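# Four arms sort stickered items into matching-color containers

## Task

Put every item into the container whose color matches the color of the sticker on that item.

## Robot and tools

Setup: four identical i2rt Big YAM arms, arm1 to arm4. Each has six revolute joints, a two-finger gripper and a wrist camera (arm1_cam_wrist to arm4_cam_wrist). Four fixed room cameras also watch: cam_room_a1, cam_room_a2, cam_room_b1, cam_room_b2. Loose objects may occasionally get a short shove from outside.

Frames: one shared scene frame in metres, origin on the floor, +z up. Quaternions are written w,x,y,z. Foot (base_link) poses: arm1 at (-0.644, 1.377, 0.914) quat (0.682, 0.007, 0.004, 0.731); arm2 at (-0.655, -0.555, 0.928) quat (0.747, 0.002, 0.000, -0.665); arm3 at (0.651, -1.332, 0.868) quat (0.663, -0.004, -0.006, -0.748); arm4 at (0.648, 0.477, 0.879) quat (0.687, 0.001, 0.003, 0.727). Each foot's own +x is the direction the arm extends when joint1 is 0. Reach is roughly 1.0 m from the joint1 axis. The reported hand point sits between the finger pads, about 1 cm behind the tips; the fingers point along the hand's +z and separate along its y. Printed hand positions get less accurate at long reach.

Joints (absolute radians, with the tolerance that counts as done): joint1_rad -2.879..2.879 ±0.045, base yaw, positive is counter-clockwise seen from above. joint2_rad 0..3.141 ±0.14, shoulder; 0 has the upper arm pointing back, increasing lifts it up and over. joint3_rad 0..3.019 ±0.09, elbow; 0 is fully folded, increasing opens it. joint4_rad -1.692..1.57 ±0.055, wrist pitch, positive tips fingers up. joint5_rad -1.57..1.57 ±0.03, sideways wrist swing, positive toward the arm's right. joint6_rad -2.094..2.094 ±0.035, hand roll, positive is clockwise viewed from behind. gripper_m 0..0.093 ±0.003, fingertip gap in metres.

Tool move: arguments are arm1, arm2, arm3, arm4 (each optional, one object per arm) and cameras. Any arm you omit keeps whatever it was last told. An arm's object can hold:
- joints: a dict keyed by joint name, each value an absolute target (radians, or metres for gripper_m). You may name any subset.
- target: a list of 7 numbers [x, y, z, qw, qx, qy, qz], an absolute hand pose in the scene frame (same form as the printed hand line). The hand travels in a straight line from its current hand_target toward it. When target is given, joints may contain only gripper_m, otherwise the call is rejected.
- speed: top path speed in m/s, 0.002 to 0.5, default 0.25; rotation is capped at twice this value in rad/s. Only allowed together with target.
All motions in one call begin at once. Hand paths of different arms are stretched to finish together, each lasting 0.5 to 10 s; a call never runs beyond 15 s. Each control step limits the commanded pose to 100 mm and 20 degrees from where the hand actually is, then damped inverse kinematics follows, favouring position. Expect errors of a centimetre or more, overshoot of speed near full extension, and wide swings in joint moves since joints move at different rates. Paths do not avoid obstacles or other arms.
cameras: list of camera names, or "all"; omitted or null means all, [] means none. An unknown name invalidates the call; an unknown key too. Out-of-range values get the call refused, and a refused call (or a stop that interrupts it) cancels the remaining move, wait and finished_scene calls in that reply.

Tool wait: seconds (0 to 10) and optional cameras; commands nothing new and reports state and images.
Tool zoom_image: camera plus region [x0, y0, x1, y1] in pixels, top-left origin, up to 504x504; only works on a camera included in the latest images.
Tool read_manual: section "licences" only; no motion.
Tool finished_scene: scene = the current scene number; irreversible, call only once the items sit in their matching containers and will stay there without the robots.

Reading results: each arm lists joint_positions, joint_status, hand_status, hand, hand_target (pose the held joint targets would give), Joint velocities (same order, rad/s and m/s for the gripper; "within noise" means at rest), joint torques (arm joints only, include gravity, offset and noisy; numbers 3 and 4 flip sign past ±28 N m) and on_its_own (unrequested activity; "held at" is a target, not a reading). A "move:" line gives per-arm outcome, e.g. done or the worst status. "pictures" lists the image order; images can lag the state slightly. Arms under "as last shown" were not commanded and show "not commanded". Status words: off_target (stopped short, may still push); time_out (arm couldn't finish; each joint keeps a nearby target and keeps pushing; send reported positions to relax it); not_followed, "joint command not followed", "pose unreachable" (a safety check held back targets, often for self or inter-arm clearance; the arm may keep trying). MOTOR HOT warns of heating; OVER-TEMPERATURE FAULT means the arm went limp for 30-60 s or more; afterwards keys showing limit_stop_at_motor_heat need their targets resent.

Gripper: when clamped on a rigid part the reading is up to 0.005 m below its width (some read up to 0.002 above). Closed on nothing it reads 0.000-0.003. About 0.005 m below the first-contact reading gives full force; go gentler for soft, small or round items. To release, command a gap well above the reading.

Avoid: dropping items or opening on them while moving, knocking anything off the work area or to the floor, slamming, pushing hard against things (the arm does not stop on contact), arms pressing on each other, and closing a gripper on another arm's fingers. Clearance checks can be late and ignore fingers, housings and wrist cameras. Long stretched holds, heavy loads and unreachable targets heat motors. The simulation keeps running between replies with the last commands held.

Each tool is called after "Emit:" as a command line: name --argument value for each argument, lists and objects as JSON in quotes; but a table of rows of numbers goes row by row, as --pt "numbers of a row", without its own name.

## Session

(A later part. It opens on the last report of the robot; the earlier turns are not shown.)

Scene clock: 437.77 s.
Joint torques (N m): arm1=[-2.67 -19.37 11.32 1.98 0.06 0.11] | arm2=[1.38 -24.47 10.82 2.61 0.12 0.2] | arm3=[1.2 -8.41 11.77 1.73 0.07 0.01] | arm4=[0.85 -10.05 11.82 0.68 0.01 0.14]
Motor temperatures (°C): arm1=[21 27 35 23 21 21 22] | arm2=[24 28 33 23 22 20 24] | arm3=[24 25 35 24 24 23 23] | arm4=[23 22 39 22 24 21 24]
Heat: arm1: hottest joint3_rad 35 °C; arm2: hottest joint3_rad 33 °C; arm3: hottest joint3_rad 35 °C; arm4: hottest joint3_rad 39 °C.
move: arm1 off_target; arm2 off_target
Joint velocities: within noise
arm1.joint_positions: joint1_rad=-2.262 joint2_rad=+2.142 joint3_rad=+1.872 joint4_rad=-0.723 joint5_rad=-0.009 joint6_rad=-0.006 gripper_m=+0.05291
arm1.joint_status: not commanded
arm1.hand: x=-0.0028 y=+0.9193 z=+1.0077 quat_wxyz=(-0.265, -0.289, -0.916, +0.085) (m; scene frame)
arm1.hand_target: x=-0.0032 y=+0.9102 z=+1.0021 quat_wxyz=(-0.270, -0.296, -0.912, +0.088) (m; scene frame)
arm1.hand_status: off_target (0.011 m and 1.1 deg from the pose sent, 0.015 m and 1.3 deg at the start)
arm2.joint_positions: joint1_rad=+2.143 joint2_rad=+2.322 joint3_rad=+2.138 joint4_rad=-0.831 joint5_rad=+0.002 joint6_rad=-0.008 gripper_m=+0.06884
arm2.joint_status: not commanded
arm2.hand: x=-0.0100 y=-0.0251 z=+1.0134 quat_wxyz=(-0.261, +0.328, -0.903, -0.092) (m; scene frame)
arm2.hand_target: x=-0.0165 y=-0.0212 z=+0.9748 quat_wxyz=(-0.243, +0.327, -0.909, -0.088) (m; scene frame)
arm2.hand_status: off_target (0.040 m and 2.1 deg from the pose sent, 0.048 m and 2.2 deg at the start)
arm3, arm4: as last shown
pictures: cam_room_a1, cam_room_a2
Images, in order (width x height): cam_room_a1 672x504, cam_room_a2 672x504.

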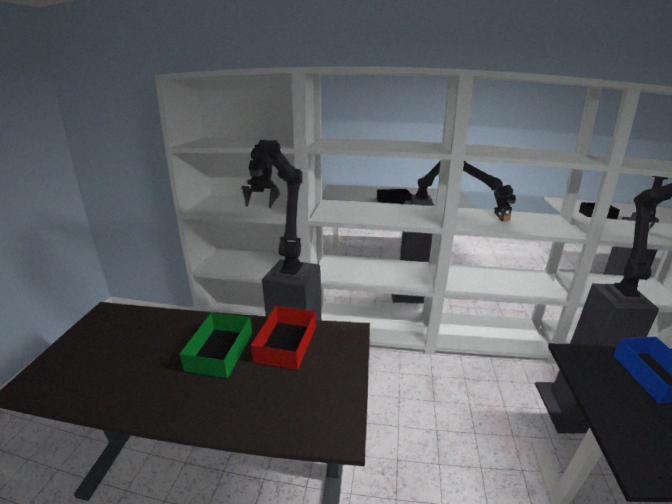

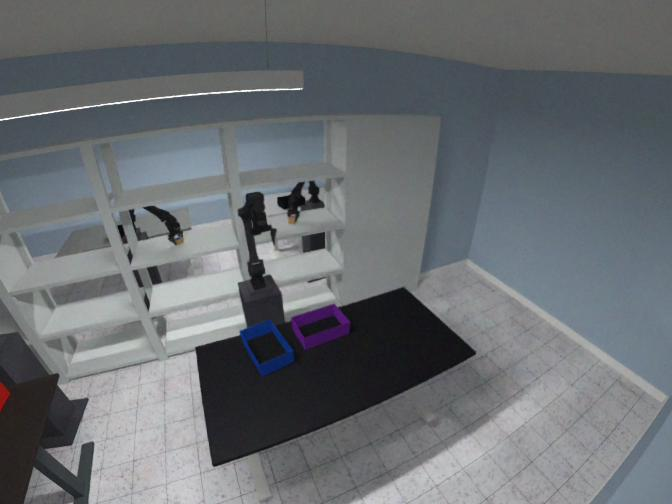

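Emit:
move --arm1 '{"target": [-0.003, 0.91, 0.996, 0.2701, 0.2963, 0.9119, -0.0878], "speed": 0.06}' --arm2 '{"target": [-0.015, -0.02, 0.967, 0.2435, -0.3272, 0.9088, 0.0877], "speed": 0.06}' --cameras '["arm1_cam_wrist", "arm2_cam_wrist"]'

Scene clock: 442.27 s.
Joint torques (N m): arm1=[-2.67 -19.08 10.86 1.96 0.08 0.1] | arm2=[1.32 -24 10.26 2.59 0.13 0.2] | arm3=[1.38 -8.35 11.74 1.73 0.06 0.03] | arm4=[0.97 -9.58 11.86 0.64 0.03 0.12]
Motor temperatures (°C): arm1=[21 27 35 23 21 21 22] | arm2=[24 28 33 23 22 20 25] | arm3=[24 25 35 24 24 23 23] | arm4=[23 22 39 22 24 21 24]
Heat: arm1: hottest joint3_rad 35 °C; arm2: hottest joint3_rad 33 °C; arm3: hottest joint3_rad 35 °C; arm4: hottest joint3_rad 39 °C.
move: arm1 off_target; arm2 off_target
Joint velocities: within noise
arm1.joint_positions: joint1_rad=-2.262 joint2_rad=+2.142 joint3_rad=+1.869 joint4_rad=-0.710 joint5_rad=-0.009 joint6_rad=-0.006 gripper_m=+0.05291
arm1.joint_status: not commanded
arm1.hand: x=-0.0015 y=+0.9184 z=+1.0076 quat_wxyz=(-0.269, -0.289, -0.915, +0.087) (m; scene frame)
arm1.hand_target: x=-0.0033 y=+0.9103 z=+0.9962 quat_wxyz=(-0.270, -0.296, -0.912, +0.088) (m; scene frame)
arm1.hand_status: off_target (0.014 m and 0.9 deg from the pose sent, 0.015 m and 1.1 deg at the start)
arm2.joint_positions: joint1_rad=+2.143 joint2_rad=+2.322 joint3_rad=+2.134 joint4_rad=-0.816 joint5_rad=+0.002 joint6_rad=-0.008 gripper_m=+0.06884
arm2.joint_status: not commanded
arm2.hand: x=-0.0085 y=-0.0239 z=+1.0133 quat_wxyz=(-0.265, +0.327, -0.902, -0.094) (m; scene frame)
arm2.hand_target: x=-0.0168 y=-0.0215 z=+0.9681 quat_wxyz=(-0.243, +0.327, -0.909, -0.088) (m; scene frame)
arm2.hand_status: off_target (0.047 m and 2.7 deg from the pose sent, 0.047 m and 2.1 deg at the start)
arm3, arm4: as last shown
pictures: arm1_cam_wrist, arm2_cam_wrist
Images, in order (width x height): arm1_cam_wrist 672x504, arm2_cam_wrist 672x504.

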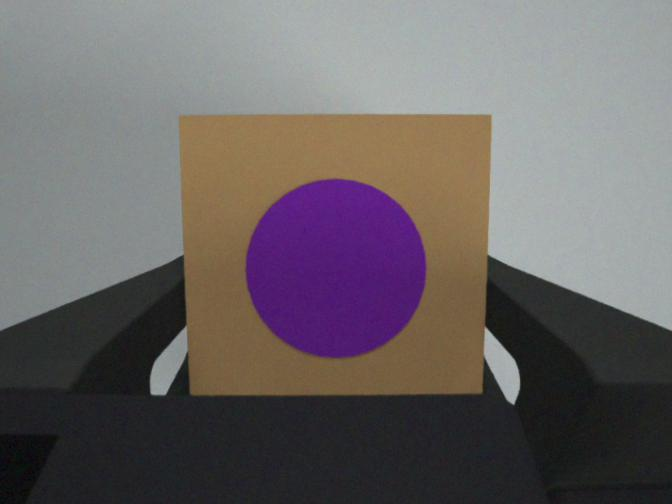

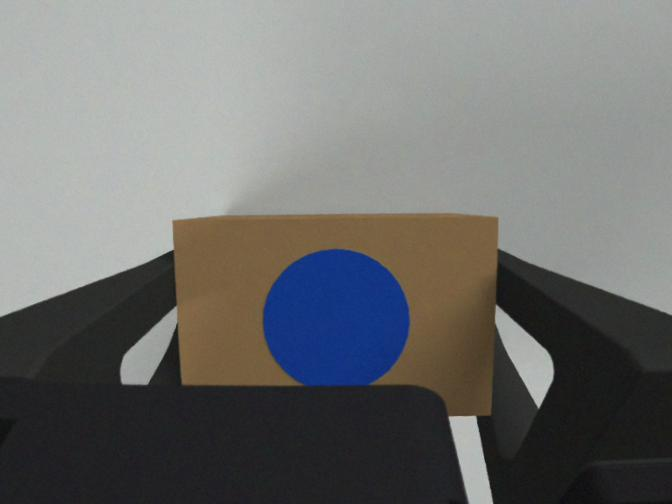

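Emit:
move --arm1 '{"joints": {"gripper_m": 0.093}}' --arm2 '{"joints": {"gripper_m": 0.093}}' --cameras '["arm1_cam_wrist", "arm2_cam_wrist"]'

Emit:
move --arm1 '{"target": [-0.06, 0.95, 1.11, 0.2701, 0.2963, 0.9119, -0.0878], "speed": 0.2}' --arm2 '{"target": [-0.07, -0.06, 1.09, 0.2435, -0.3272, 0.9088, 0.0877], "speed": 0.2}' --cameras '["arm1_cam_wrist", "arm2_cam_wrist"]'

Scene clock: 451.27 s.
Joint torques (N m): arm1=[-2.9 -19.37 10.84 2.03 0.08 0.1] | arm2=[1.32 -24.12 10.33 2.56 0.12 0.19] | arm3=[1.2 -8.47 11.81 1.73 0.05 0.02] | arm4=[0.67 -9.99 11.7 0.57 0.03 0.19]
Motor temperatures (°C): arm1=[21 27 35 23 21 21 23] | arm2=[24 29 34 23 22 20 25] | arm3=[24 25 35 24 24 23 23] | arm4=[23 22 39 22 24 21 24]
Heat: arm1: hottest joint3_rad 35 °C; arm2: hottest joint3_rad 34 °C; arm3: hottest joint3_rad 35 °C; arm4: hottest joint3_rad 39 °C.
move: arm1 done; arm2 done
Joint velocities: within noise
arm1.joint_positions: joint1_rad=-2.262 joint2_rad=+2.142 joint3_rad=+1.869 joint4_rad=-0.708 joint5_rad=-0.009 joint6_rad=-0.006 gripper_m=+0.09296
arm1.joint_status: all done
arm1.hand: x=-0.0013 y=+0.9182 z=+1.0075 quat_wxyz=(-0.270, -0.289, -0.914, +0.087) (m; scene frame)
arm1.hand_target: x=-0.0032 y=+0.9103 z=+0.9961 quat_wxyz=(-0.270, -0.296, -0.912, +0.088) (m; scene frame)
arm1.hand_status: not commanded
arm2.joint_positions: joint1_rad=+2.143 joint2_rad=+2.322 joint3_rad=+2.134 joint4_rad=-0.815 joint5_rad=+0.002 joint6_rad=-0.008 gripper_m=+0.09292
arm2.joint_status: all done
arm2.hand: x=-0.0084 y=-0.0237 z=+1.0131 quat_wxyz=(-0.266, +0.327, -0.902, -0.094) (m; scene frame)
arm2.hand_target: x=-0.0167 y=-0.0214 z=+0.9681 quat_wxyz=(-0.244, +0.327, -0.909, -0.088) (m; scene frame)
arm2.hand_status: not commanded
arm3.joint_positions: joint1_rad=+1.690 joint2_rad=+1.195 joint3_rad=+1.757 joint4_rad=-1.490 joint5_rad=-0.001 joint6_rad=-0.007 gripper_m=+0.09398
arm3.joint_status: not commanded
arm3.hand: x=+1.0669 y=-1.3255 z=+1.3822 quat_wxyz=(-0.316, +0.005, -0.949, +0.008) (m; scene frame)
arm3.hand_target: x=+1.0683 y=-1.3249 z=+1.4042 quat_wxyz=(-0.343, +0.002, -0.939, +0.007) (m; scene frame)
arm3.hand_status: not commanded
arm4.joint_positions: joint1_rad=-1.628 joint2_rad=+1.207 joint3_rad=+1.748 joint4_rad=-1.466 joint5_rad=+0.002 joint6_rad=-0.011 gripper_m=+0.09403
arm4.joint_status: not commanded
arm4.hand: x=+1.0764 y=+0.4779 z=+1.3859 quat_wxyz=(-0.315, +0.005, -0.949, +0.004) (m; scene frame)
arm4.hand_target: x=+1.0685 y=+0.4788 z=+1.4132 quat_wxyz=(-0.339, +0.001, -0.941, +0.002) (m; scene frame)
arm4.hand_status: not commanded
pictures: arm1_cam_wrist, arm2_cam_wrist
Images, in order (width x height): arm1_cam_wrist 672x504, arm2_cam_wrist 672x504.

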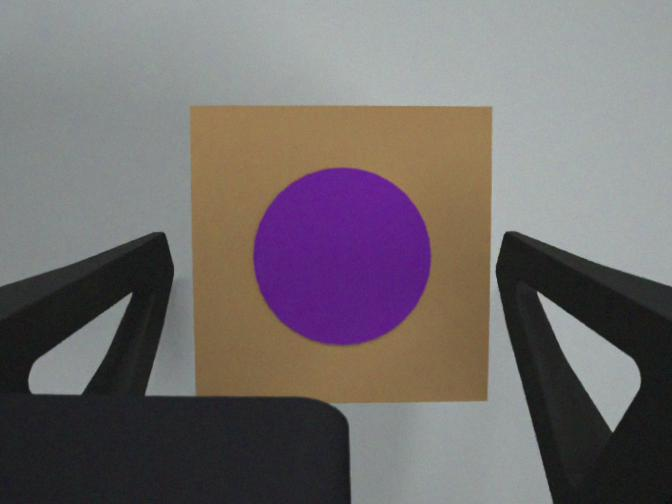

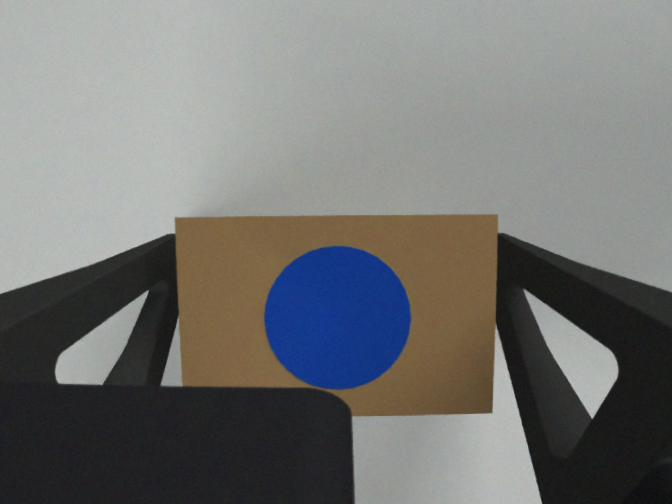

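Scene clock: 452.80 s.
Joint torques (N m): arm1=[-2.32 -17.79 11.45 0.77 0.03 0.03] | arm2=[1.49 -23.77 10.67 1.32 0.13 0.19] | arm3=[1.08 -8.41 11.75 1.72 0.06 0.03] | arm4=[0.62 -10.34 11.74 0.51 0.02 0.16]
Motor temperatures (°C): arm1=[21 27 35 23 21 21 22] | arm2=[24 29 33 23 22 20 24] | arm3=[24 25 35 24 24 23 23] | arm4=[23 22 39 22 24 21 24]
Heat: arm1: hottest joint3_rad 35 °C; arm2: hottest joint3_rad 33 °C; arm3: hottest joint3_rad 35 °C; arm4: hottest joint3_rad 39 °C.
move: arm1 done; arm2 off_target
Joint velocities: within noise
arm1.joint_positions: joint1_rad=-2.264 joint2_rad=+1.894 joint3_rad=+1.739 joint4_rad=-0.819 joint5_rad=-0.010 joint6_rad=-0.002 gripper_m=+0.09296
arm1.joint_status: not commanded
arm1.hand: x=-0.0540 y=+0.9558 z=+1.1095 quat_wxyz=(-0.274, -0.291, -0.913, +0.087) (m; scene frame)
arm1.hand_target: x=-0.0598 y=+0.9501 z=+1.1101 quat_wxyz=(-0.270, -0.296, -0.912, +0.088) (m; scene frame)
arm1.hand_status: done (0.008 m and 0.8 deg from the pose sent, 0.122 m and 0.9 deg at the start)
arm2.joint_positions: joint1_rad=+2.149 joint2_rad=+2.067 joint3_rad=+1.956 joint4_rad=-0.895 joint5_rad=+0.005 joint6_rad=+0.000 gripper_m=+0.09292
arm2.joint_status: not commanded
arm2.hand: x=-0.0611 y=-0.0616 z=+1.1116 quat_wxyz=(-0.264, +0.326, -0.903, -0.094) (m; scene frame)
arm2.hand_target: x=-0.0701 y=-0.0602 z=+1.0902 quat_wxyz=(-0.244, +0.327, -0.909, -0.088) (m; scene frame)
arm2.hand_status: off_target (0.023 m and 2.5 deg from the pose sent, 0.105 m and 2.7 deg at the start)
arm3, arm4: as last shown
pictures: arm1_cam_wrist, arm2_cam_wrist
Images, in order (width x height): arm1_cam_wrist 672x504, arm2_cam_wrist 672x504.

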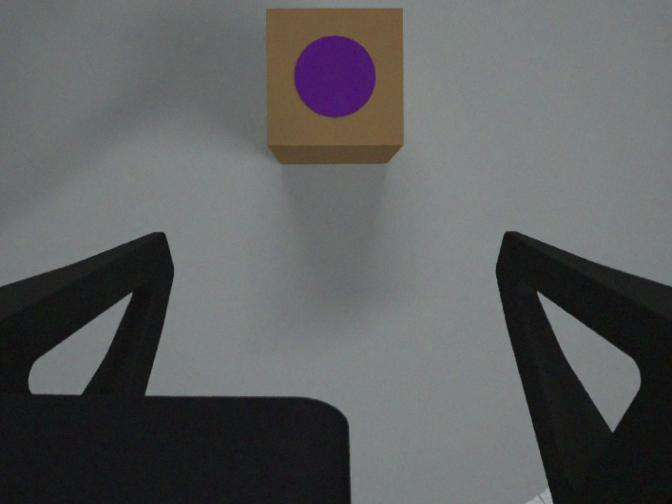

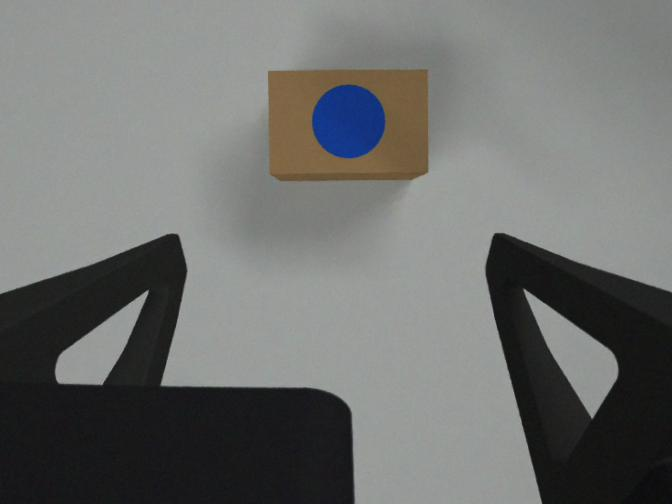

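Emit:
move --arm1 '{"target": [-0.41, 1.205, 1.18, 0.2463, 0.2969, 0.9192, -0.0796], "speed": 0.35}' --arm2 '{"target": [-0.44, -0.385, 1.19, 0.2435, -0.3272, 0.9088, 0.0877], "speed": 0.35}' --arm4 '{"joints": {"joint1_rad": 0.922, "joint2_rad": 0.695, "joint3_rad": 0.869, "joint4_rad": -1.222, "joint5_rad": 0, "joint6_rad": 0}}' --cameras '["arm4_cam_wrist", "cam_room_a2"]'

Scene clock: 466.77 s.
Joint torques (N m): arm1=[-2.78 0.5 11.48 0.99 -0.02 -0.04] | arm2=[0.09 -1.73 10.61 1.32 -0.17 -0.09] | arm3=[1.2 -8.59 11.77 1.73 0.06 0.02] | arm4=[1.14 -2.96 9.52 1.17 0.17 0.12]
Motor temperatures (°C): arm1=[21 27 35 23 21 21 22] | arm2=[24 28 33 22 22 20 24] | arm3=[24 25 35 24 24 23 23] | arm4=[23 22 39 22 24 21 24]
Heat: arm1: hottest joint3_rad 35 °C; arm2: hottest joint3_rad 33 °C; arm3: hottest joint3_rad 35 °C; arm4: hottest joint3_rad 39 °C.
move: arm1 done; arm2 off_target; arm4 done
Joint velocities: within noise
arm1.joint_positions: joint1_rad=-2.281 joint2_rad=+0.712 joint3_rad=+0.849 joint4_rad=-1.154 joint5_rad=-0.018 joint6_rad=-0.012 gripper_m=+0.09296
arm1.joint_status: not commanded
arm1.hand: x=-0.4076 y=+1.2069 z=+1.1824 quat_wxyz=(-0.254, -0.295, -0.918, +0.081) (m; scene frame)
arm1.hand_target: x=-0.4100 y=+1.2051 z=+1.1800 quat_wxyz=(-0.246, -0.297, -0.919, +0.080) (m; scene frame)
arm1.hand_status: done (0.004 m and 1.0 deg from the pose sent, 0.440 m and 3.4 deg at the start)
arm2.joint_positions: joint1_rad=+2.129 joint2_rad=+0.684 joint3_rad=+0.840 joint4_rad=-1.168 joint5_rad=-0.009 joint6_rad=-0.008 gripper_m=+0.09292
arm2.joint_status: not commanded
arm2.hand: x=-0.4384 y=-0.3810 z=+1.2027 quat_wxyz=(-0.261, +0.323, -0.905, -0.095) (m; scene frame)
arm2.hand_target: x=-0.4402 y=-0.3850 z=+1.1902 quat_wxyz=(-0.243, +0.327, -0.909, -0.088) (m; scene frame)
arm2.hand_status: off_target (0.013 m and 2.3 deg from the pose sent, 0.504 m and 2.5 deg at the start)
arm3: as last shown
arm4.joint_positions: joint1_rad=+0.919 joint2_rad=+0.706 joint3_rad=+0.864 joint4_rad=-1.233 joint5_rad=-0.002 joint6_rad=-0.011 gripper_m=+0.09407
arm4.joint_status: all done
arm4.hand: x=+0.4241 y=+0.6308 z=+1.1511 quat_wxyz=(-0.070, +0.928, -0.280, -0.236) (m; scene frame)
arm4.hand_target: x=+0.4227 y=+0.6313 z=+1.1580 quat_wxyz=(-0.073, +0.924, -0.282, -0.249) (m; scene frame)
arm4.hand_status: not commanded
pictures: arm4_cam_wrist, cam_room_a2
Images, in order (width x height): arm4_cam_wrist 672x504, cam_room_a2 672x504.

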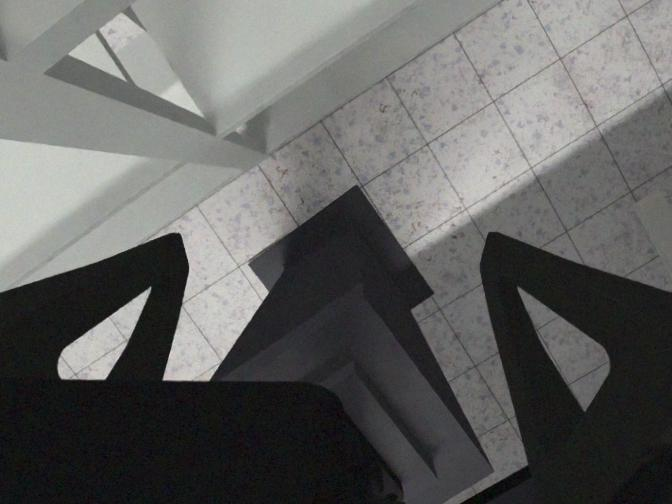

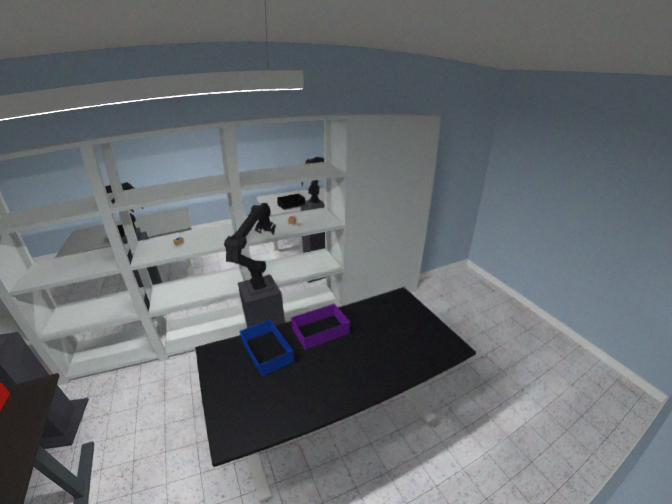

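Emit:
move --arm4 '{"target": [-0.003, 0.919, 1.115, 0.0829, -0.9168, 0.2891, 0.2628], "speed": 0.3}' --cameras '["arm4_cam_wrist"]'

Scene clock: 474.03 s.
Joint torques (N m): arm1=[-2.49 0.79 11.6 0.98 -0.06 -0.07] | arm2=[-0.03 -1.79 10.63 1.31 -0.16 -0.08] | arm3=[1.38 -8.41 11.78 1.73 0.05 0.02] | arm4=[1.85 -23.65 13.12 0.38 0.19 0.19]
Motor temperatures (°C): arm1=[21 27 35 23 21 21 22] | arm2=[24 28 32 22 22 20 24] | arm3=[24 25 35 24 24 23 23] | arm4=[23 22 40 22 24 21 24]
Heat: arm1: hottest joint3_rad 35 °C; arm2: hottest joint3_rad 32 °C; arm3: hottest joint3_rad 35 °C; arm4: hottest joint3_rad 40 °C.
move: arm4 off_target
Joint velocities: arm1=[-0.005 -0.015 0.012 0.046 0.037 -0.022 0] | arm2=[within noise] | arm3=[within noise] | arm4=[within noise]
arm1, arm2, arm3: as last shown
arm4.joint_positions: joint1_rad=+0.919 joint2_rad=+2.087 joint3_rad=+2.115 joint4_rad=-1.061 joint5_rad=+0.012 joint6_rad=+0.000 gripper_m=+0.09407
arm4.joint_status: not commanded
arm4.hand: x=+0.0082 y=+0.9153 z=+1.1061 quat_wxyz=(-0.081, +0.921, -0.285, -0.254) (m; scene frame)
arm4.hand_target: x=-0.0024 y=+0.9184 z=+1.1150 quat_wxyz=(-0.083, +0.917, -0.289, -0.263) (m; scene frame)
arm4.hand_status: off_target (0.015 m and 1.2 deg from the pose sent, 0.516 m and 3.8 deg at the start)
pictures: arm4_cam_wrist
Images, in order (width x height): arm4_cam_wrist 672x504.

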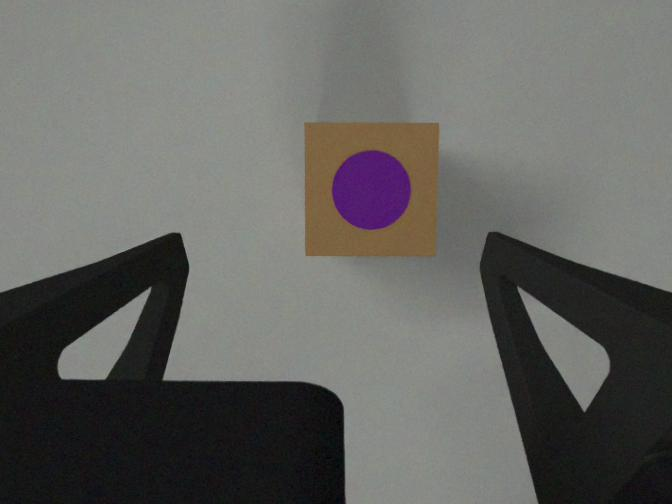

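Emit:
move --arm4 '{"target": [-0.010, 0.942, 1.055, 0.0829, -0.9168, 0.2891, 0.2628], "speed": 0.15}' --cameras '["arm4_cam_wrist"]'

Scene clock: 481.83 s.
Joint torques (N m): arm1=[-2.08 0.67 11.45 0.88 -0.05 -0.01] | arm2=[0.03 -1.67 10.62 1.31 -0.17 -0.07] | arm3=[1.26 -8.41 11.77 1.7 0.06 0.01] | arm4=[0.91 -23.65 10.11 1.25 -0.06 0]
Motor temperatures (°C): arm1=[21 26 35 23 21 21 22] | arm2=[24 28 32 22 22 20 24] | arm3=[24 25 35 24 24 23 23] | arm4=[23 23 41 22 24 21 24]
Heat: arm1: hottest joint3_rad 35 °C; arm2: hottest joint3_rad 32 °C; arm3: hottest joint3_rad 35 °C; arm4: hottest joint3_rad 41 °C.
move: arm4 off_target
Joint velocities: within noise
arm1, arm2, arm3: as last shown
arm2.joint_positions: joint1_rad=+2.129 joint2_rad=+0.684 joint3_rad=+0.840 joint4_rad=-1.168 joint5_rad=-0.009 joint6_rad=-0.009 gripper_m=+0.09292
arm4.joint_positions: joint1_rad=+0.909 joint2_rad=+2.150 joint3_rad=+2.115 joint4_rad=-0.976 joint5_rad=+0.007 joint6_rad=+0.000 gripper_m=+0.09407
arm4.joint_status: not commanded
arm4.hand: x=-0.0068 y=+0.9334 z=+1.0694 quat_wxyz=(-0.083, +0.917, -0.288, -0.265) (m; scene frame)
arm4.hand_target: x=-0.0095 y=+0.9417 z=+1.0550 quat_wxyz=(-0.083, +0.917, -0.289, -0.263) (m; scene frame)
arm4.hand_status: off_target (0.017 m and 0.2 deg from the pose sent, 0.060 m and 1.2 deg at the start)
pictures: arm4_cam_wrist
Images, in order (width x height): arm4_cam_wrist 672x504.

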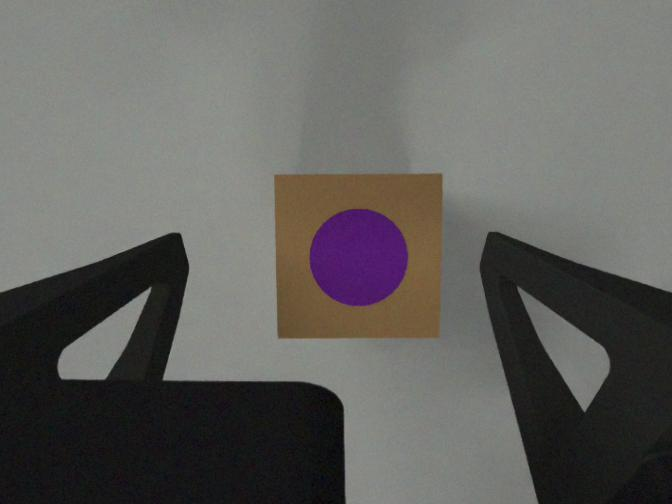

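Emit:
move --arm4 '{"target": [-0.001, 0.946, 0.988, 0.0829, -0.9168, 0.2891, 0.2628], "speed": 0.12}' --cameras '["arm4_cam_wrist"]'

Scene clock: 489.40 s.
Joint torques (N m): arm1=[-2.61 0.91 11.3 0.87 -0.08 -0.08] | arm2=[-0.03 -1.73 10.62 1.33 -0.17 -0.08] | arm3=[1.2 -8.41 11.79 1.74 0.06 0.02] | arm4=[0.5 -23.3 9.17 1.48 -0.07 -0.09]
Motor temperatures (°C): arm1=[21 26 35 23 21 21 22] | arm2=[24 27 32 22 22 20 23] | arm3=[24 25 35 24 24 23 23] | arm4=[23 25 41 22 24 21 24]
Heat: arm1: hottest joint3_rad 35 °C; arm2: hottest joint3_rad 32 °C; arm3: hottest joint3_rad 35 °C; arm4: hottest joint3_rad 41 °C.
move: arm4 off_target
Joint velocities: within noise
arm1, arm2, arm3: as last shown
arm4.joint_positions: joint1_rad=+0.897 joint2_rad=+2.155 joint3_rad=+1.972 joint4_rad=-0.812 joint5_rad=+0.001 joint6_rad=-0.002 gripper_m=+0.09407
arm4.joint_status: not commanded
arm4.hand: x=-0.0009 y=+0.9398 z=+1.0137 quat_wxyz=(-0.085, +0.913, -0.291, -0.272) (m; scene frame)
arm4.hand_target: x=-0.0002 y=+0.9453 z=+0.9881 quat_wxyz=(-0.083, +0.917, -0.289, -0.263) (m; scene frame)
arm4.hand_status: off_target (0.026 m and 1.2 deg from the pose sent, 0.083 m and 0.2 deg at the start)
pictures: arm4_cam_wrist
Images, in order (width x height): arm4_cam_wrist 672x504.

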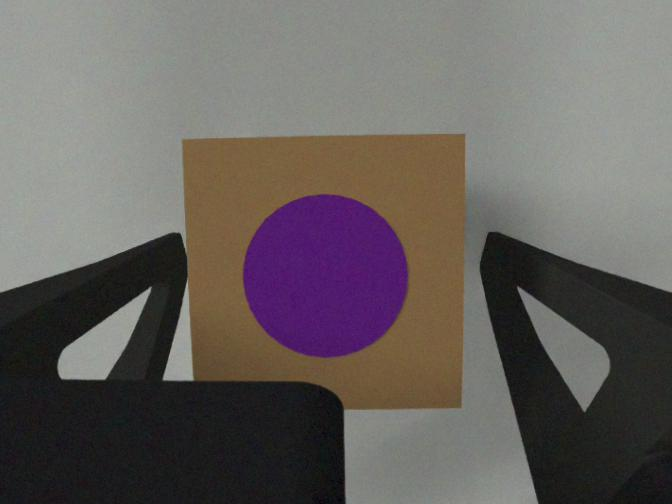

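Emit:
move --arm4 '{"target": [-0.001, 0.9435, 0.978, 0.0829, -0.9168, 0.2891, 0.2628], "speed": 0.12}' --cameras '[]'

Emit:
move --arm4 '{"joints": {"gripper_m": 0.044}}' --cameras '["arm4_cam_wrist"]'

Scene clock: 494.50 s.
Joint torques (N m): arm1=[-2.49 0.56 11.51 0.79 -0.05 -0.03] | arm2=[-0.03 -1.73 10.59 1.28 -0.17 -0.08] | arm3=[1.32 -8.47 11.79 1.7 0.07 0.02] | arm4=[0.73 -22.95 8.09 1.52 0 -0.07]
Motor temperatures (°C): arm1=[21 26 34 23 21 21 22] | arm2=[24 27 32 22 22 20 23] | arm3=[24 25 35 24 24 23 23] | arm4=[23 25 41 22 24 21 24]
Heat: arm1: hottest joint3_rad 34 °C; arm2: hottest joint3_rad 32 °C; arm3: hottest joint3_rad 35 °C; arm4: hottest joint3_rad 41 °C.
move: arm4 off_target
Joint velocities: within noise
arm1, arm2, arm3: as last shown
arm4.joint_positions: joint1_rad=+0.897 joint2_rad=+2.155 joint3_rad=+1.963 joint4_rad=-0.786 joint5_rad=+0.001 joint6_rad=-0.002 gripper_m=+0.09407
arm4.joint_status: not commanded
arm4.hand: x=-0.0030 y=+0.9412 z=+1.0122 quat_wxyz=(-0.087, +0.911, -0.290, -0.279) (m; scene frame)
arm4.hand_target: x=+0.0000 y=+0.9426 z=+0.9784 quat_wxyz=(-0.083, +0.917, -0.289, -0.263) (m; scene frame)
arm4.hand_status: off_target (0.034 m and 2.1 deg from the pose sent, 0.036 m and 1.2 deg at the start)
pictures: none
No camera images: "cameras" was empty.

Scene clock: 495.10 s.
Joint torques (N m): arm1=[-2.32 0.67 11.56 0.87 0 -0.04] | arm2=[0.09 -1.73 10.62 1.31 -0.17 -0.08] | arm3=[1.14 -8.53 11.75 1.7 0.05 0.02] | arm4=[0.56 -23.3 8.28 1.32 -0.03 -0.06]
Motor temperatures (°C): arm1=[21 26 34 23 21 21 22] | arm2=[24 27 32 22 22 20 23] | arm3=[24 25 35 24 24 23 23] | arm4=[23 25 41 22 24 21 24]
Heat: arm1: hottest joint3_rad 34 °C; arm2: hottest joint3_rad 32 °C; arm3: hottest joint3_rad 35 °C; arm4: hottest joint3_rad 41 °C.
move: arm4 off_target
Joint velocities: within noise
arm1, arm2, arm3: as last shown
arm4.joint_positions: joint1_rad=+0.894 joint2_rad=+2.155 joint3_rad=+1.961 joint4_rad=-0.782 joint5_rad=+0.002 joint6_rad=-0.003 gripper_m=+0.05334
arm4.joint_status: gripper_m off_target (ended at +0.05336, target +0.04400)
arm4.hand: x=-0.0022 y=+0.9431 z=+1.0120 quat_wxyz=(-0.088, +0.910, -0.291, -0.280) (m; scene frame)
arm4.hand_target: x=+0.0000 y=+0.9426 z=+0.9784 quat_wxyz=(-0.083, +0.917, -0.289, -0.263) (m; scene frame)
arm4.hand_status: not commanded
pictures: arm4_cam_wrist
Images, in order (width x height): arm4_cam_wrist 672x504.

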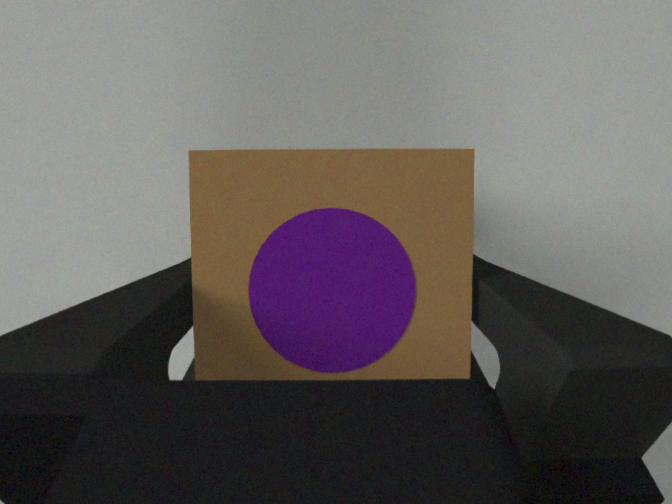

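Emit:
move --arm4 '{"target": [0.03, 0.92, 1.11, 0.0829, -0.9168, 0.2891, 0.2628], "speed": 0.2}' --cameras '[]'

Emit:
move --arm4 '{"target": [0.42, 0.64, 1.16, 0.0829, -0.9168, 0.2891, 0.2628], "speed": 0.35}' --cameras '["arm4_cam_wrist"]'

Emit:
move --arm4 '{"joints": {"joint1_rad": -1.138, "joint2_rad": 0.695, "joint3_rad": 0.869, "joint4_rad": -1.222, "joint5_rad": 0, "joint6_rad": 0}}' --cameras '["arm4_cam_wrist", "cam_room_a2"]'

Scene clock: 516.17 s.
Joint torques (N m): arm1=[-2.78 1.32 11.52 0.88 -0.05 -0.02] | arm2=[0.03 -1.61 10.62 1.31 -0.17 -0.07] | arm3=[1.38 -8.41 11.78 1.72 0.05 0.01] | arm4=[0.5 -24.12 12.68 0.55 0 0.01]
Motor temperatures (°C): arm1=[21 26 34 23 21 21 22] | arm2=[24 26 32 22 22 20 23] | arm3=[24 25 36 24 24 23 23] | arm4=[23 27 38 22 24 21 25]
Heat: arm1: hottest joint3_rad 34 °C; arm2: hottest joint3_rad 32 °C; arm3: hottest joint3_rad 36 °C; arm4: hottest joint3_rad 38 °C.
move: arm4 off_target
Joint velocities: within noise
arm1, arm2: as last shown
arm3.joint_positions: joint1_rad=+1.690 joint2_rad=+1.195 joint3_rad=+1.757 joint4_rad=-1.490 joint5_rad=-0.001 joint6_rad=-0.007 gripper_m=+0.09398
arm3.joint_status: not commanded
arm3.hand: x=+1.0669 y=-1.3255 z=+1.3822 quat_wxyz=(-0.316, +0.005, -0.949, +0.008) (m; scene frame)
arm3.hand_target: x=+1.0683 y=-1.3249 z=+1.4042 quat_wxyz=(-0.343, +0.002, -0.939, +0.007) (m; scene frame)
arm3.hand_status: not commanded
arm4.joint_positions: joint1_rad=+0.894 joint2_rad=+2.019 joint3_rad=+1.960 joint4_rad=-0.994 joint5_rad=+0.002 joint6_rad=-0.003 gripper_m=+0.05334
arm4.joint_status: not commanded
arm4.hand: x=+0.0386 y=+0.9145 z=+1.0870 quat_wxyz=(-0.077, +0.920, -0.294, -0.245) (m; scene frame)
arm4.hand_target: x=+0.0308 y=+0.9193 z=+1.1099 quat_wxyz=(-0.083, +0.917, -0.289, -0.263) (m; scene frame)
arm4.hand_status: off_target (0.025 m and 2.2 deg from the pose sent, 0.106 m and 2.2 deg at the start)
pictures: none
No camera images: "cameras" was empty.

Scene clock: 518.33 s.
Joint torques (N m): arm1=[-3.84 0.67 11.56 1.02 -0.03 -0.05] | arm2=[-0.03 -1.73 10.59 1.29 -0.16 -0.07] | arm3=[1.2 -8.35 11.78 1.74 0.05 0.03] | arm4=[1.85 -1.03 9.11 0.47 0.21 0.05]
Motor temperatures (°C): arm1=[21 25 34 23 21 21 22] | arm2=[24 26 32 22 22 20 23] | arm3=[24 25 36 24 24 23 23] | arm4=[23 27 38 22 24 21 25]
Heat: arm1: hottest joint3_rad 34 °C; arm2: hottest joint3_rad 32 °C; arm3: hottest joint3_rad 36 °C; arm4: hottest joint3_rad 38 °C.
move: arm4 done
Joint velocities: within noise
arm1, arm2, arm3: as last shown
arm4.joint_positions: joint1_rad=+0.895 joint2_rad=+0.686 joint3_rad=+0.864 joint4_rad=-1.174 joint5_rad=+0.002 joint6_rad=-0.003 gripper_m=+0.05334
arm4.joint_status: not commanded
arm4.hand: x=+0.4204 y=+0.6423 z=+1.1640 quat_wxyz=(-0.086, +0.913, -0.292, -0.271) (m; scene frame)
arm4.hand_target: x=+0.4201 y=+0.6400 z=+1.1599 quat_wxyz=(-0.083, +0.917, -0.289, -0.263) (m; scene frame)
arm4.hand_status: done (0.005 m and 1.1 deg from the pose sent, 0.476 m and 2.2 deg at the start)
pictures: arm4_cam_wrist
Images, in order (width x height): arm4_cam_wrist 672x504.

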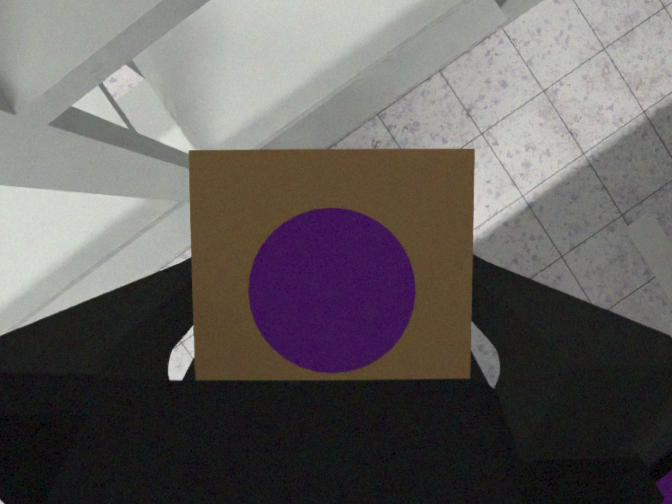

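Scene clock: 520.33 s.
Joint torques (N m): arm1=[-2.43 1.08 11.29 0.81 -0.03 -0.06] | arm2=[-0.09 -1.67 10.62 1.33 -0.16 -0.07] | arm3=[1.2 -8.59 11.82 1.73 0.06 0.03] | arm4=[0.56 -1.73 9.36 0.46 0.01 0.06]
Motor temperatures (°C): arm1=[21 25 34 23 21 21 22] | arm2=[24 26 32 22 22 20 23] | arm3=[24 25 36 24 24 23 23] | arm4=[23 27 38 22 24 21 26]
Heat: arm1: hottest joint3_rad 34 °C; arm2: hottest joint3_rad 32 °C; arm3: hottest joint3_rad 36 °C; arm4: hottest joint3_rad 38 °C.
move: arm4 done
Joint velocities: within noise
arm1.joint_positions: joint1_rad=-2.281 joint2_rad=+0.712 joint3_rad=+0.849 joint4_rad=-1.154 joint5_rad=-0.018 joint6_rad=-0.012 gripper_m=+0.09296
arm1.joint_status: not commanded
arm1.hand: x=-0.4076 y=+1.2069 z=+1.1824 quat_wxyz=(-0.254, -0.295, -0.918, +0.081) (m; scene frame)
arm1.hand_target: x=-0.4100 y=+1.2051 z=+1.1800 quat_wxyz=(-0.246, -0.297, -0.919, +0.080) (m; scene frame)
arm1.hand_status: not commanded
arm2.joint_positions: joint1_rad=+2.129 joint2_rad=+0.684 joint3_rad=+0.840 joint4_rad=-1.168 joint5_rad=-0.009 joint6_rad=-0.009 gripper_m=+0.09292
arm2.joint_status: not commanded
arm2.hand: x=-0.4384 y=-0.3810 z=+1.2027 quat_wxyz=(-0.261, +0.323, -0.905, -0.095) (m; scene frame)
arm2.hand_target: x=-0.4402 y=-0.3850 z=+1.1902 quat_wxyz=(-0.243, +0.327, -0.909, -0.088) (m; scene frame)
arm2.hand_status: not commanded
arm3: as last shown
arm4.joint_positions: joint1_rad=-1.135 joint2_rad=+0.689 joint3_rad=+0.864 joint4_rad=-1.211 joint5_rad=+0.002 joint6_rad=-0.003 gripper_m=+0.05337
arm4.joint_status: all done
arm4.hand: x=+0.8910 y=+0.6072 z=+1.1565 quat_wxyz=(-0.254, +0.237, -0.936, -0.062) (m; scene frame)
arm4.hand_target: x=+0.8908 y=+0.6063 z=+1.1559 quat_wxyz=(-0.248, +0.234, -0.938, -0.061) (m; scene frame)
arm4.hand_status: not commanded
pictures: arm4_cam_wrist, cam_room_a2
Images, in order (width x height): arm4_cam_wrist 672x504, cam_room_a2 672x504.

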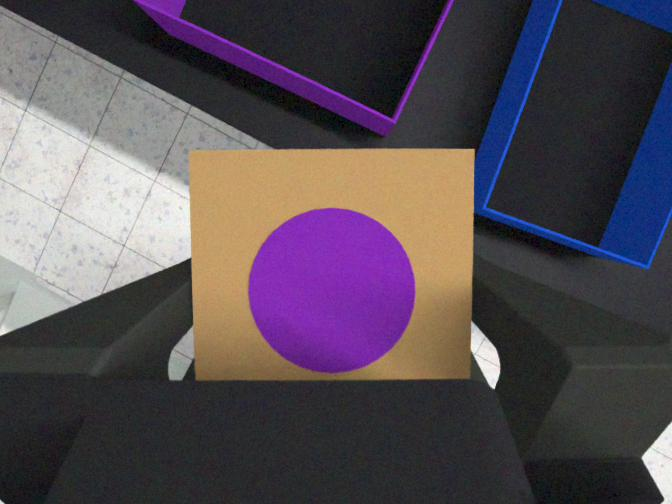

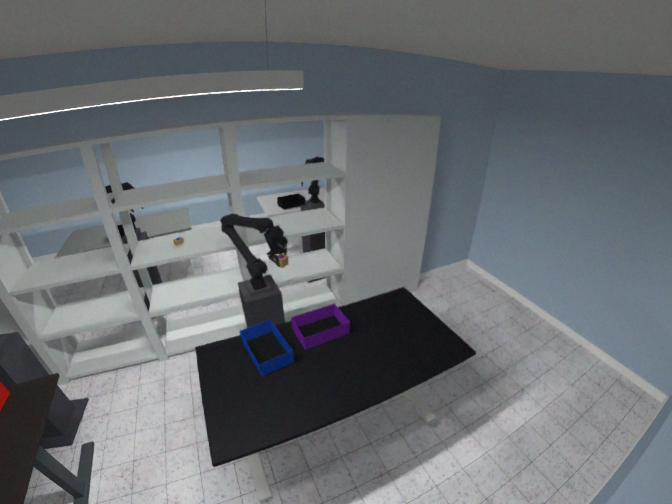

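Emit:
move --arm4 '{"target": [1.125, 0.727, 0.95, 0.2837, -0.2313, 0.9279, 0.0707], "speed": 0.25}' --cameras '["arm4_cam_wrist", "cam_room_a2"]'

Scene clock: 527.03 s.
Joint torques (N m): arm1=[-3.08 1.61 11.51 0.85 -0.06 -0.08] | arm2=[-0.03 -1.73 10.59 1.32 -0.17 -0.07] | arm3=[1.32 -8.53 11.78 1.74 0.05 0.02] | arm4=[0.15 -13.45 10.56 1.44 -0.01 0.02]
Motor temperatures (°C): arm1=[21 25 34 23 21 21 22] | arm2=[24 26 32 22 22 20 23] | arm3=[24 25 36 24 24 23 23] | arm4=[23 26 39 22 24 21 26]
Heat: arm1: hottest joint3_rad 34 °C; arm2: hottest joint3_rad 32 °C; arm3: hottest joint3_rad 36 °C; arm4: hottest joint3_rad 39 °C.
move: arm4 off_target
Joint velocities: within noise
arm1, arm2, arm3: as last shown
arm4.joint_positions: joint1_rad=-1.137 joint2_rad=+1.573 joint3_rad=+0.885 joint4_rad=-0.341 joint5_rad=-0.001 joint6_rad=-0.003 gripper_m=+0.05337
arm4.joint_status: not commanded
arm4.hand: x=+1.1003 y=+0.7184 z=+0.9319 quat_wxyz=(-0.257, +0.236, -0.935, -0.064) (m; scene frame)
arm4.hand_target: x=+1.1237 y=+0.7262 z=+0.9508 quat_wxyz=(-0.284, +0.231, -0.928, -0.071) (m; scene frame)
arm4.hand_status: off_target (0.032 m and 3.3 deg from the pose sent, 0.334 m and 3.7 deg at the start)
pictures: arm4_cam_wrist, cam_room_a2
Images, in order (width x height): arm4_cam_wrist 672x504, cam_room_a2 672x504.

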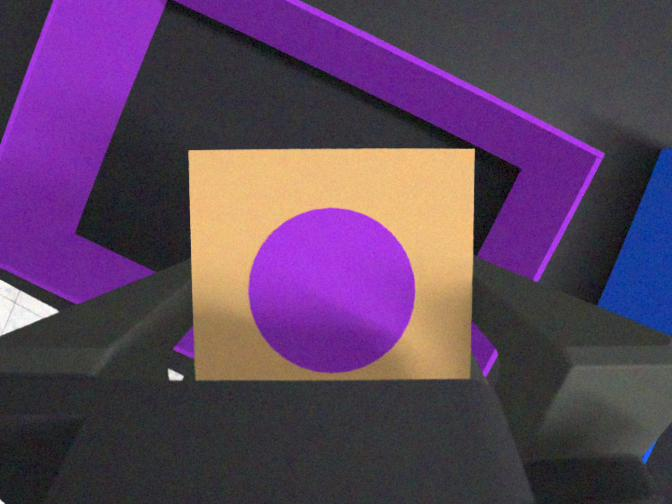

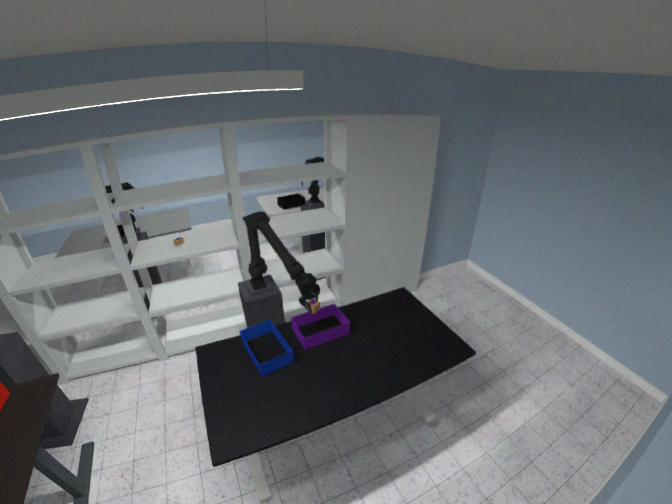

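Emit:
move --arm4 '{"target": [1.125, 0.757, 0.81, 0.3079, -0.2294, 0.9202, 0.0768], "speed": 0.15}' --cameras '["arm4_cam_wrist", "cam_room_a2"]'

Scene clock: 539.53 s.
Joint torques (N m): arm1=[-2.78 0.91 11.52 0.81 -0.04 0] | arm2=[-0.09 -1.85 10.59 1.31 -0.17 -0.07] | arm3=[1.26 -8.41 11.78 1.73 0.06 0.02] | arm4=[0.85 -16.21 5.09 1.63 0.23 0.18]
Motor temperatures (°C): arm1=[21 25 35 23 21 21 22] | arm2=[24 26 32 22 22 20 23] | arm3=[24 25 36 24 24 23 23] | arm4=[23 25 37 22 24 21 26]
Heat: arm1: hottest joint3_rad 35 °C; arm2: hottest joint3_rad 32 °C; arm3: hottest joint3_rad 36 °C; arm4: hottest joint3_rad 37 °C.
move: arm4 done
Joint velocities: within noise
arm1, arm2, arm3: as last shown
arm4.joint_positions: joint1_rad=-1.093 joint2_rad=+1.913 joint3_rad=+0.866 joint4_rad=+0.117 joint5_rad=+0.027 joint6_rad=+0.028 gripper_m=+0.05337
arm4.joint_status: not commanded
arm4.hand: x=+1.1245 y=+0.7531 z=+0.8127 quat_wxyz=(-0.304, +0.234, -0.921, -0.074) (m; scene frame)
arm4.hand_target: x=+1.1248 y=+0.7570 z=+0.8100 quat_wxyz=(-0.308, +0.230, -0.920, -0.077) (m; scene frame)
arm4.hand_status: done (0.005 m and 0.8 deg from the pose sent, 0.130 m and 6.3 deg at the start)
pictures: arm4_cam_wrist, cam_room_a2
Images, in order (width x height): arm4_cam_wrist 672x504, cam_room_a2 672x504.

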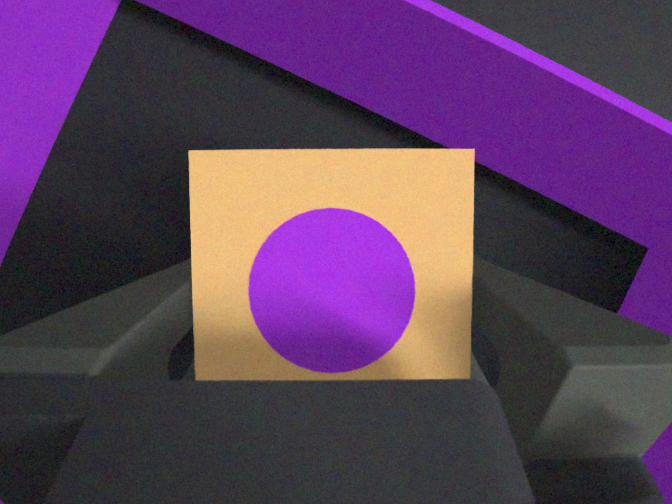

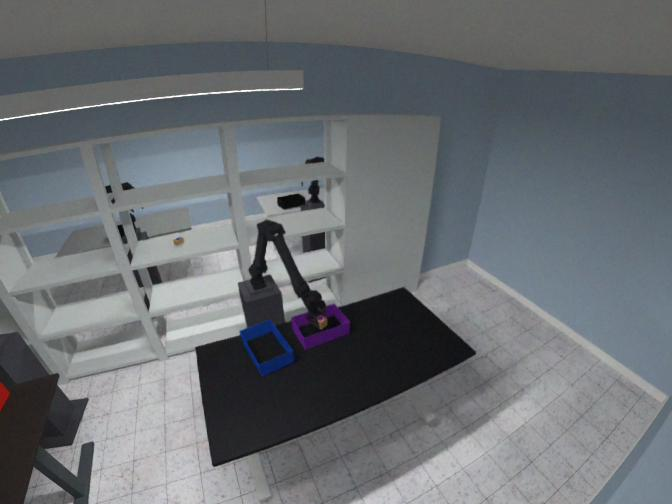

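Emit:
move --arm4 '{"target": [1.105, 0.752, 0.765, 0.3079, -0.2294, 0.9202, 0.0768], "speed": 0.12}' --cameras '["arm4_cam_wrist", "cam_room_a2"]'

Emit:
zoom_image --camera "cam_room_a2" --region '[270, 280, 370, 355]'

Scene clock: 545.77 s.
Joint torques (N m): arm1=[-2.84 0.44 11.4 0.81 -0.08 -0.04] | arm2=[-0.09 -1.67 10.62 1.33 -0.17 -0.08] | arm3=[1.38 -8.47 11.81 1.74 0.06 0.02] | arm4=[1.08 -15.68 4.11 1.65 0.21 0.2]
Motor temperatures (°C): arm1=[21 25 35 23 21 21 22] | arm2=[23 26 32 22 22 20 23] | arm3=[24 25 36 24 24 23 23] | arm4=[23 25 37 22 24 21 26]
Heat: arm1: hottest joint3_rad 35 °C; arm2: hottest joint3_rad 32 °C; arm3: hottest joint3_rad 36 °C; arm4: hottest joint3_rad 37 °C.
move: arm4 done
Joint velocities: within noise
arm1, arm2, arm3: as last shown
arm4.joint_positions: joint1_rad=-1.080 joint2_rad=+2.010 joint3_rad=+0.815 joint4_rad=+0.266 joint5_rad=+0.036 joint6_rad=+0.039 gripper_m=+0.05337
arm4.joint_status: not commanded
arm4.hand: x=+1.1049 y=+0.7477 z=+0.7680 quat_wxyz=(-0.304, +0.233, -0.921, -0.074) (m; scene frame)
arm4.hand_target: x=+1.1049 y=+0.7519 z=+0.7650 quat_wxyz=(-0.308, +0.229, -0.920, -0.077) (m; scene frame)
arm4.hand_status: done (0.005 m and 0.7 deg from the pose sent, 0.052 m and 0.8 deg at the start)
pictures: arm4_cam_wrist, cam_room_a2
Images, in order (width x height): arm4_cam_wrist 672x504, cam_room_a2 672x504.

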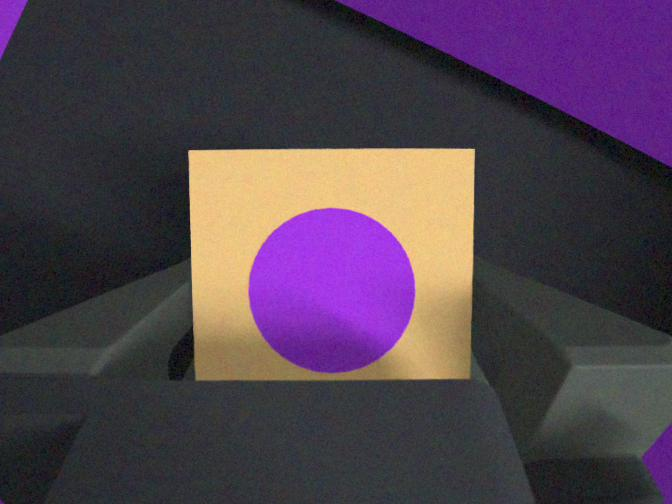

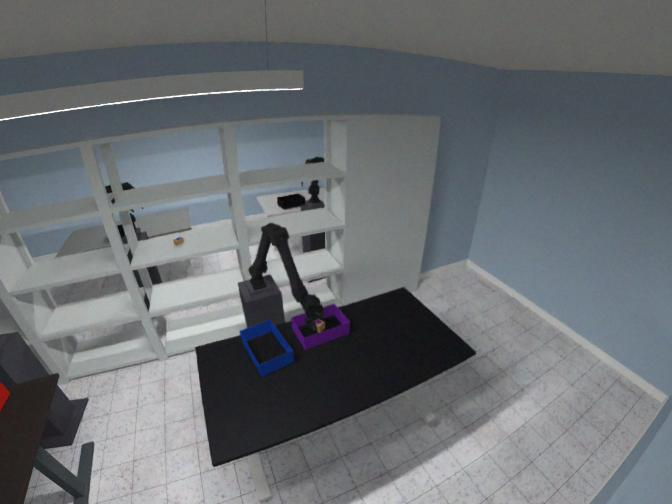

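Scaled by 5.040.

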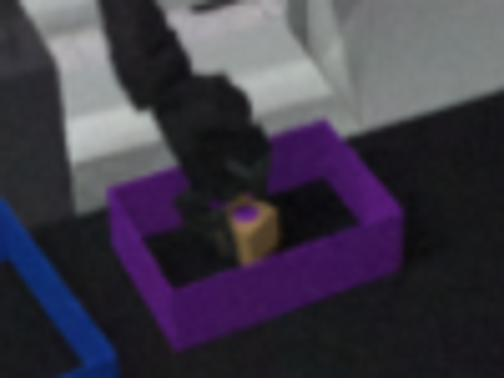

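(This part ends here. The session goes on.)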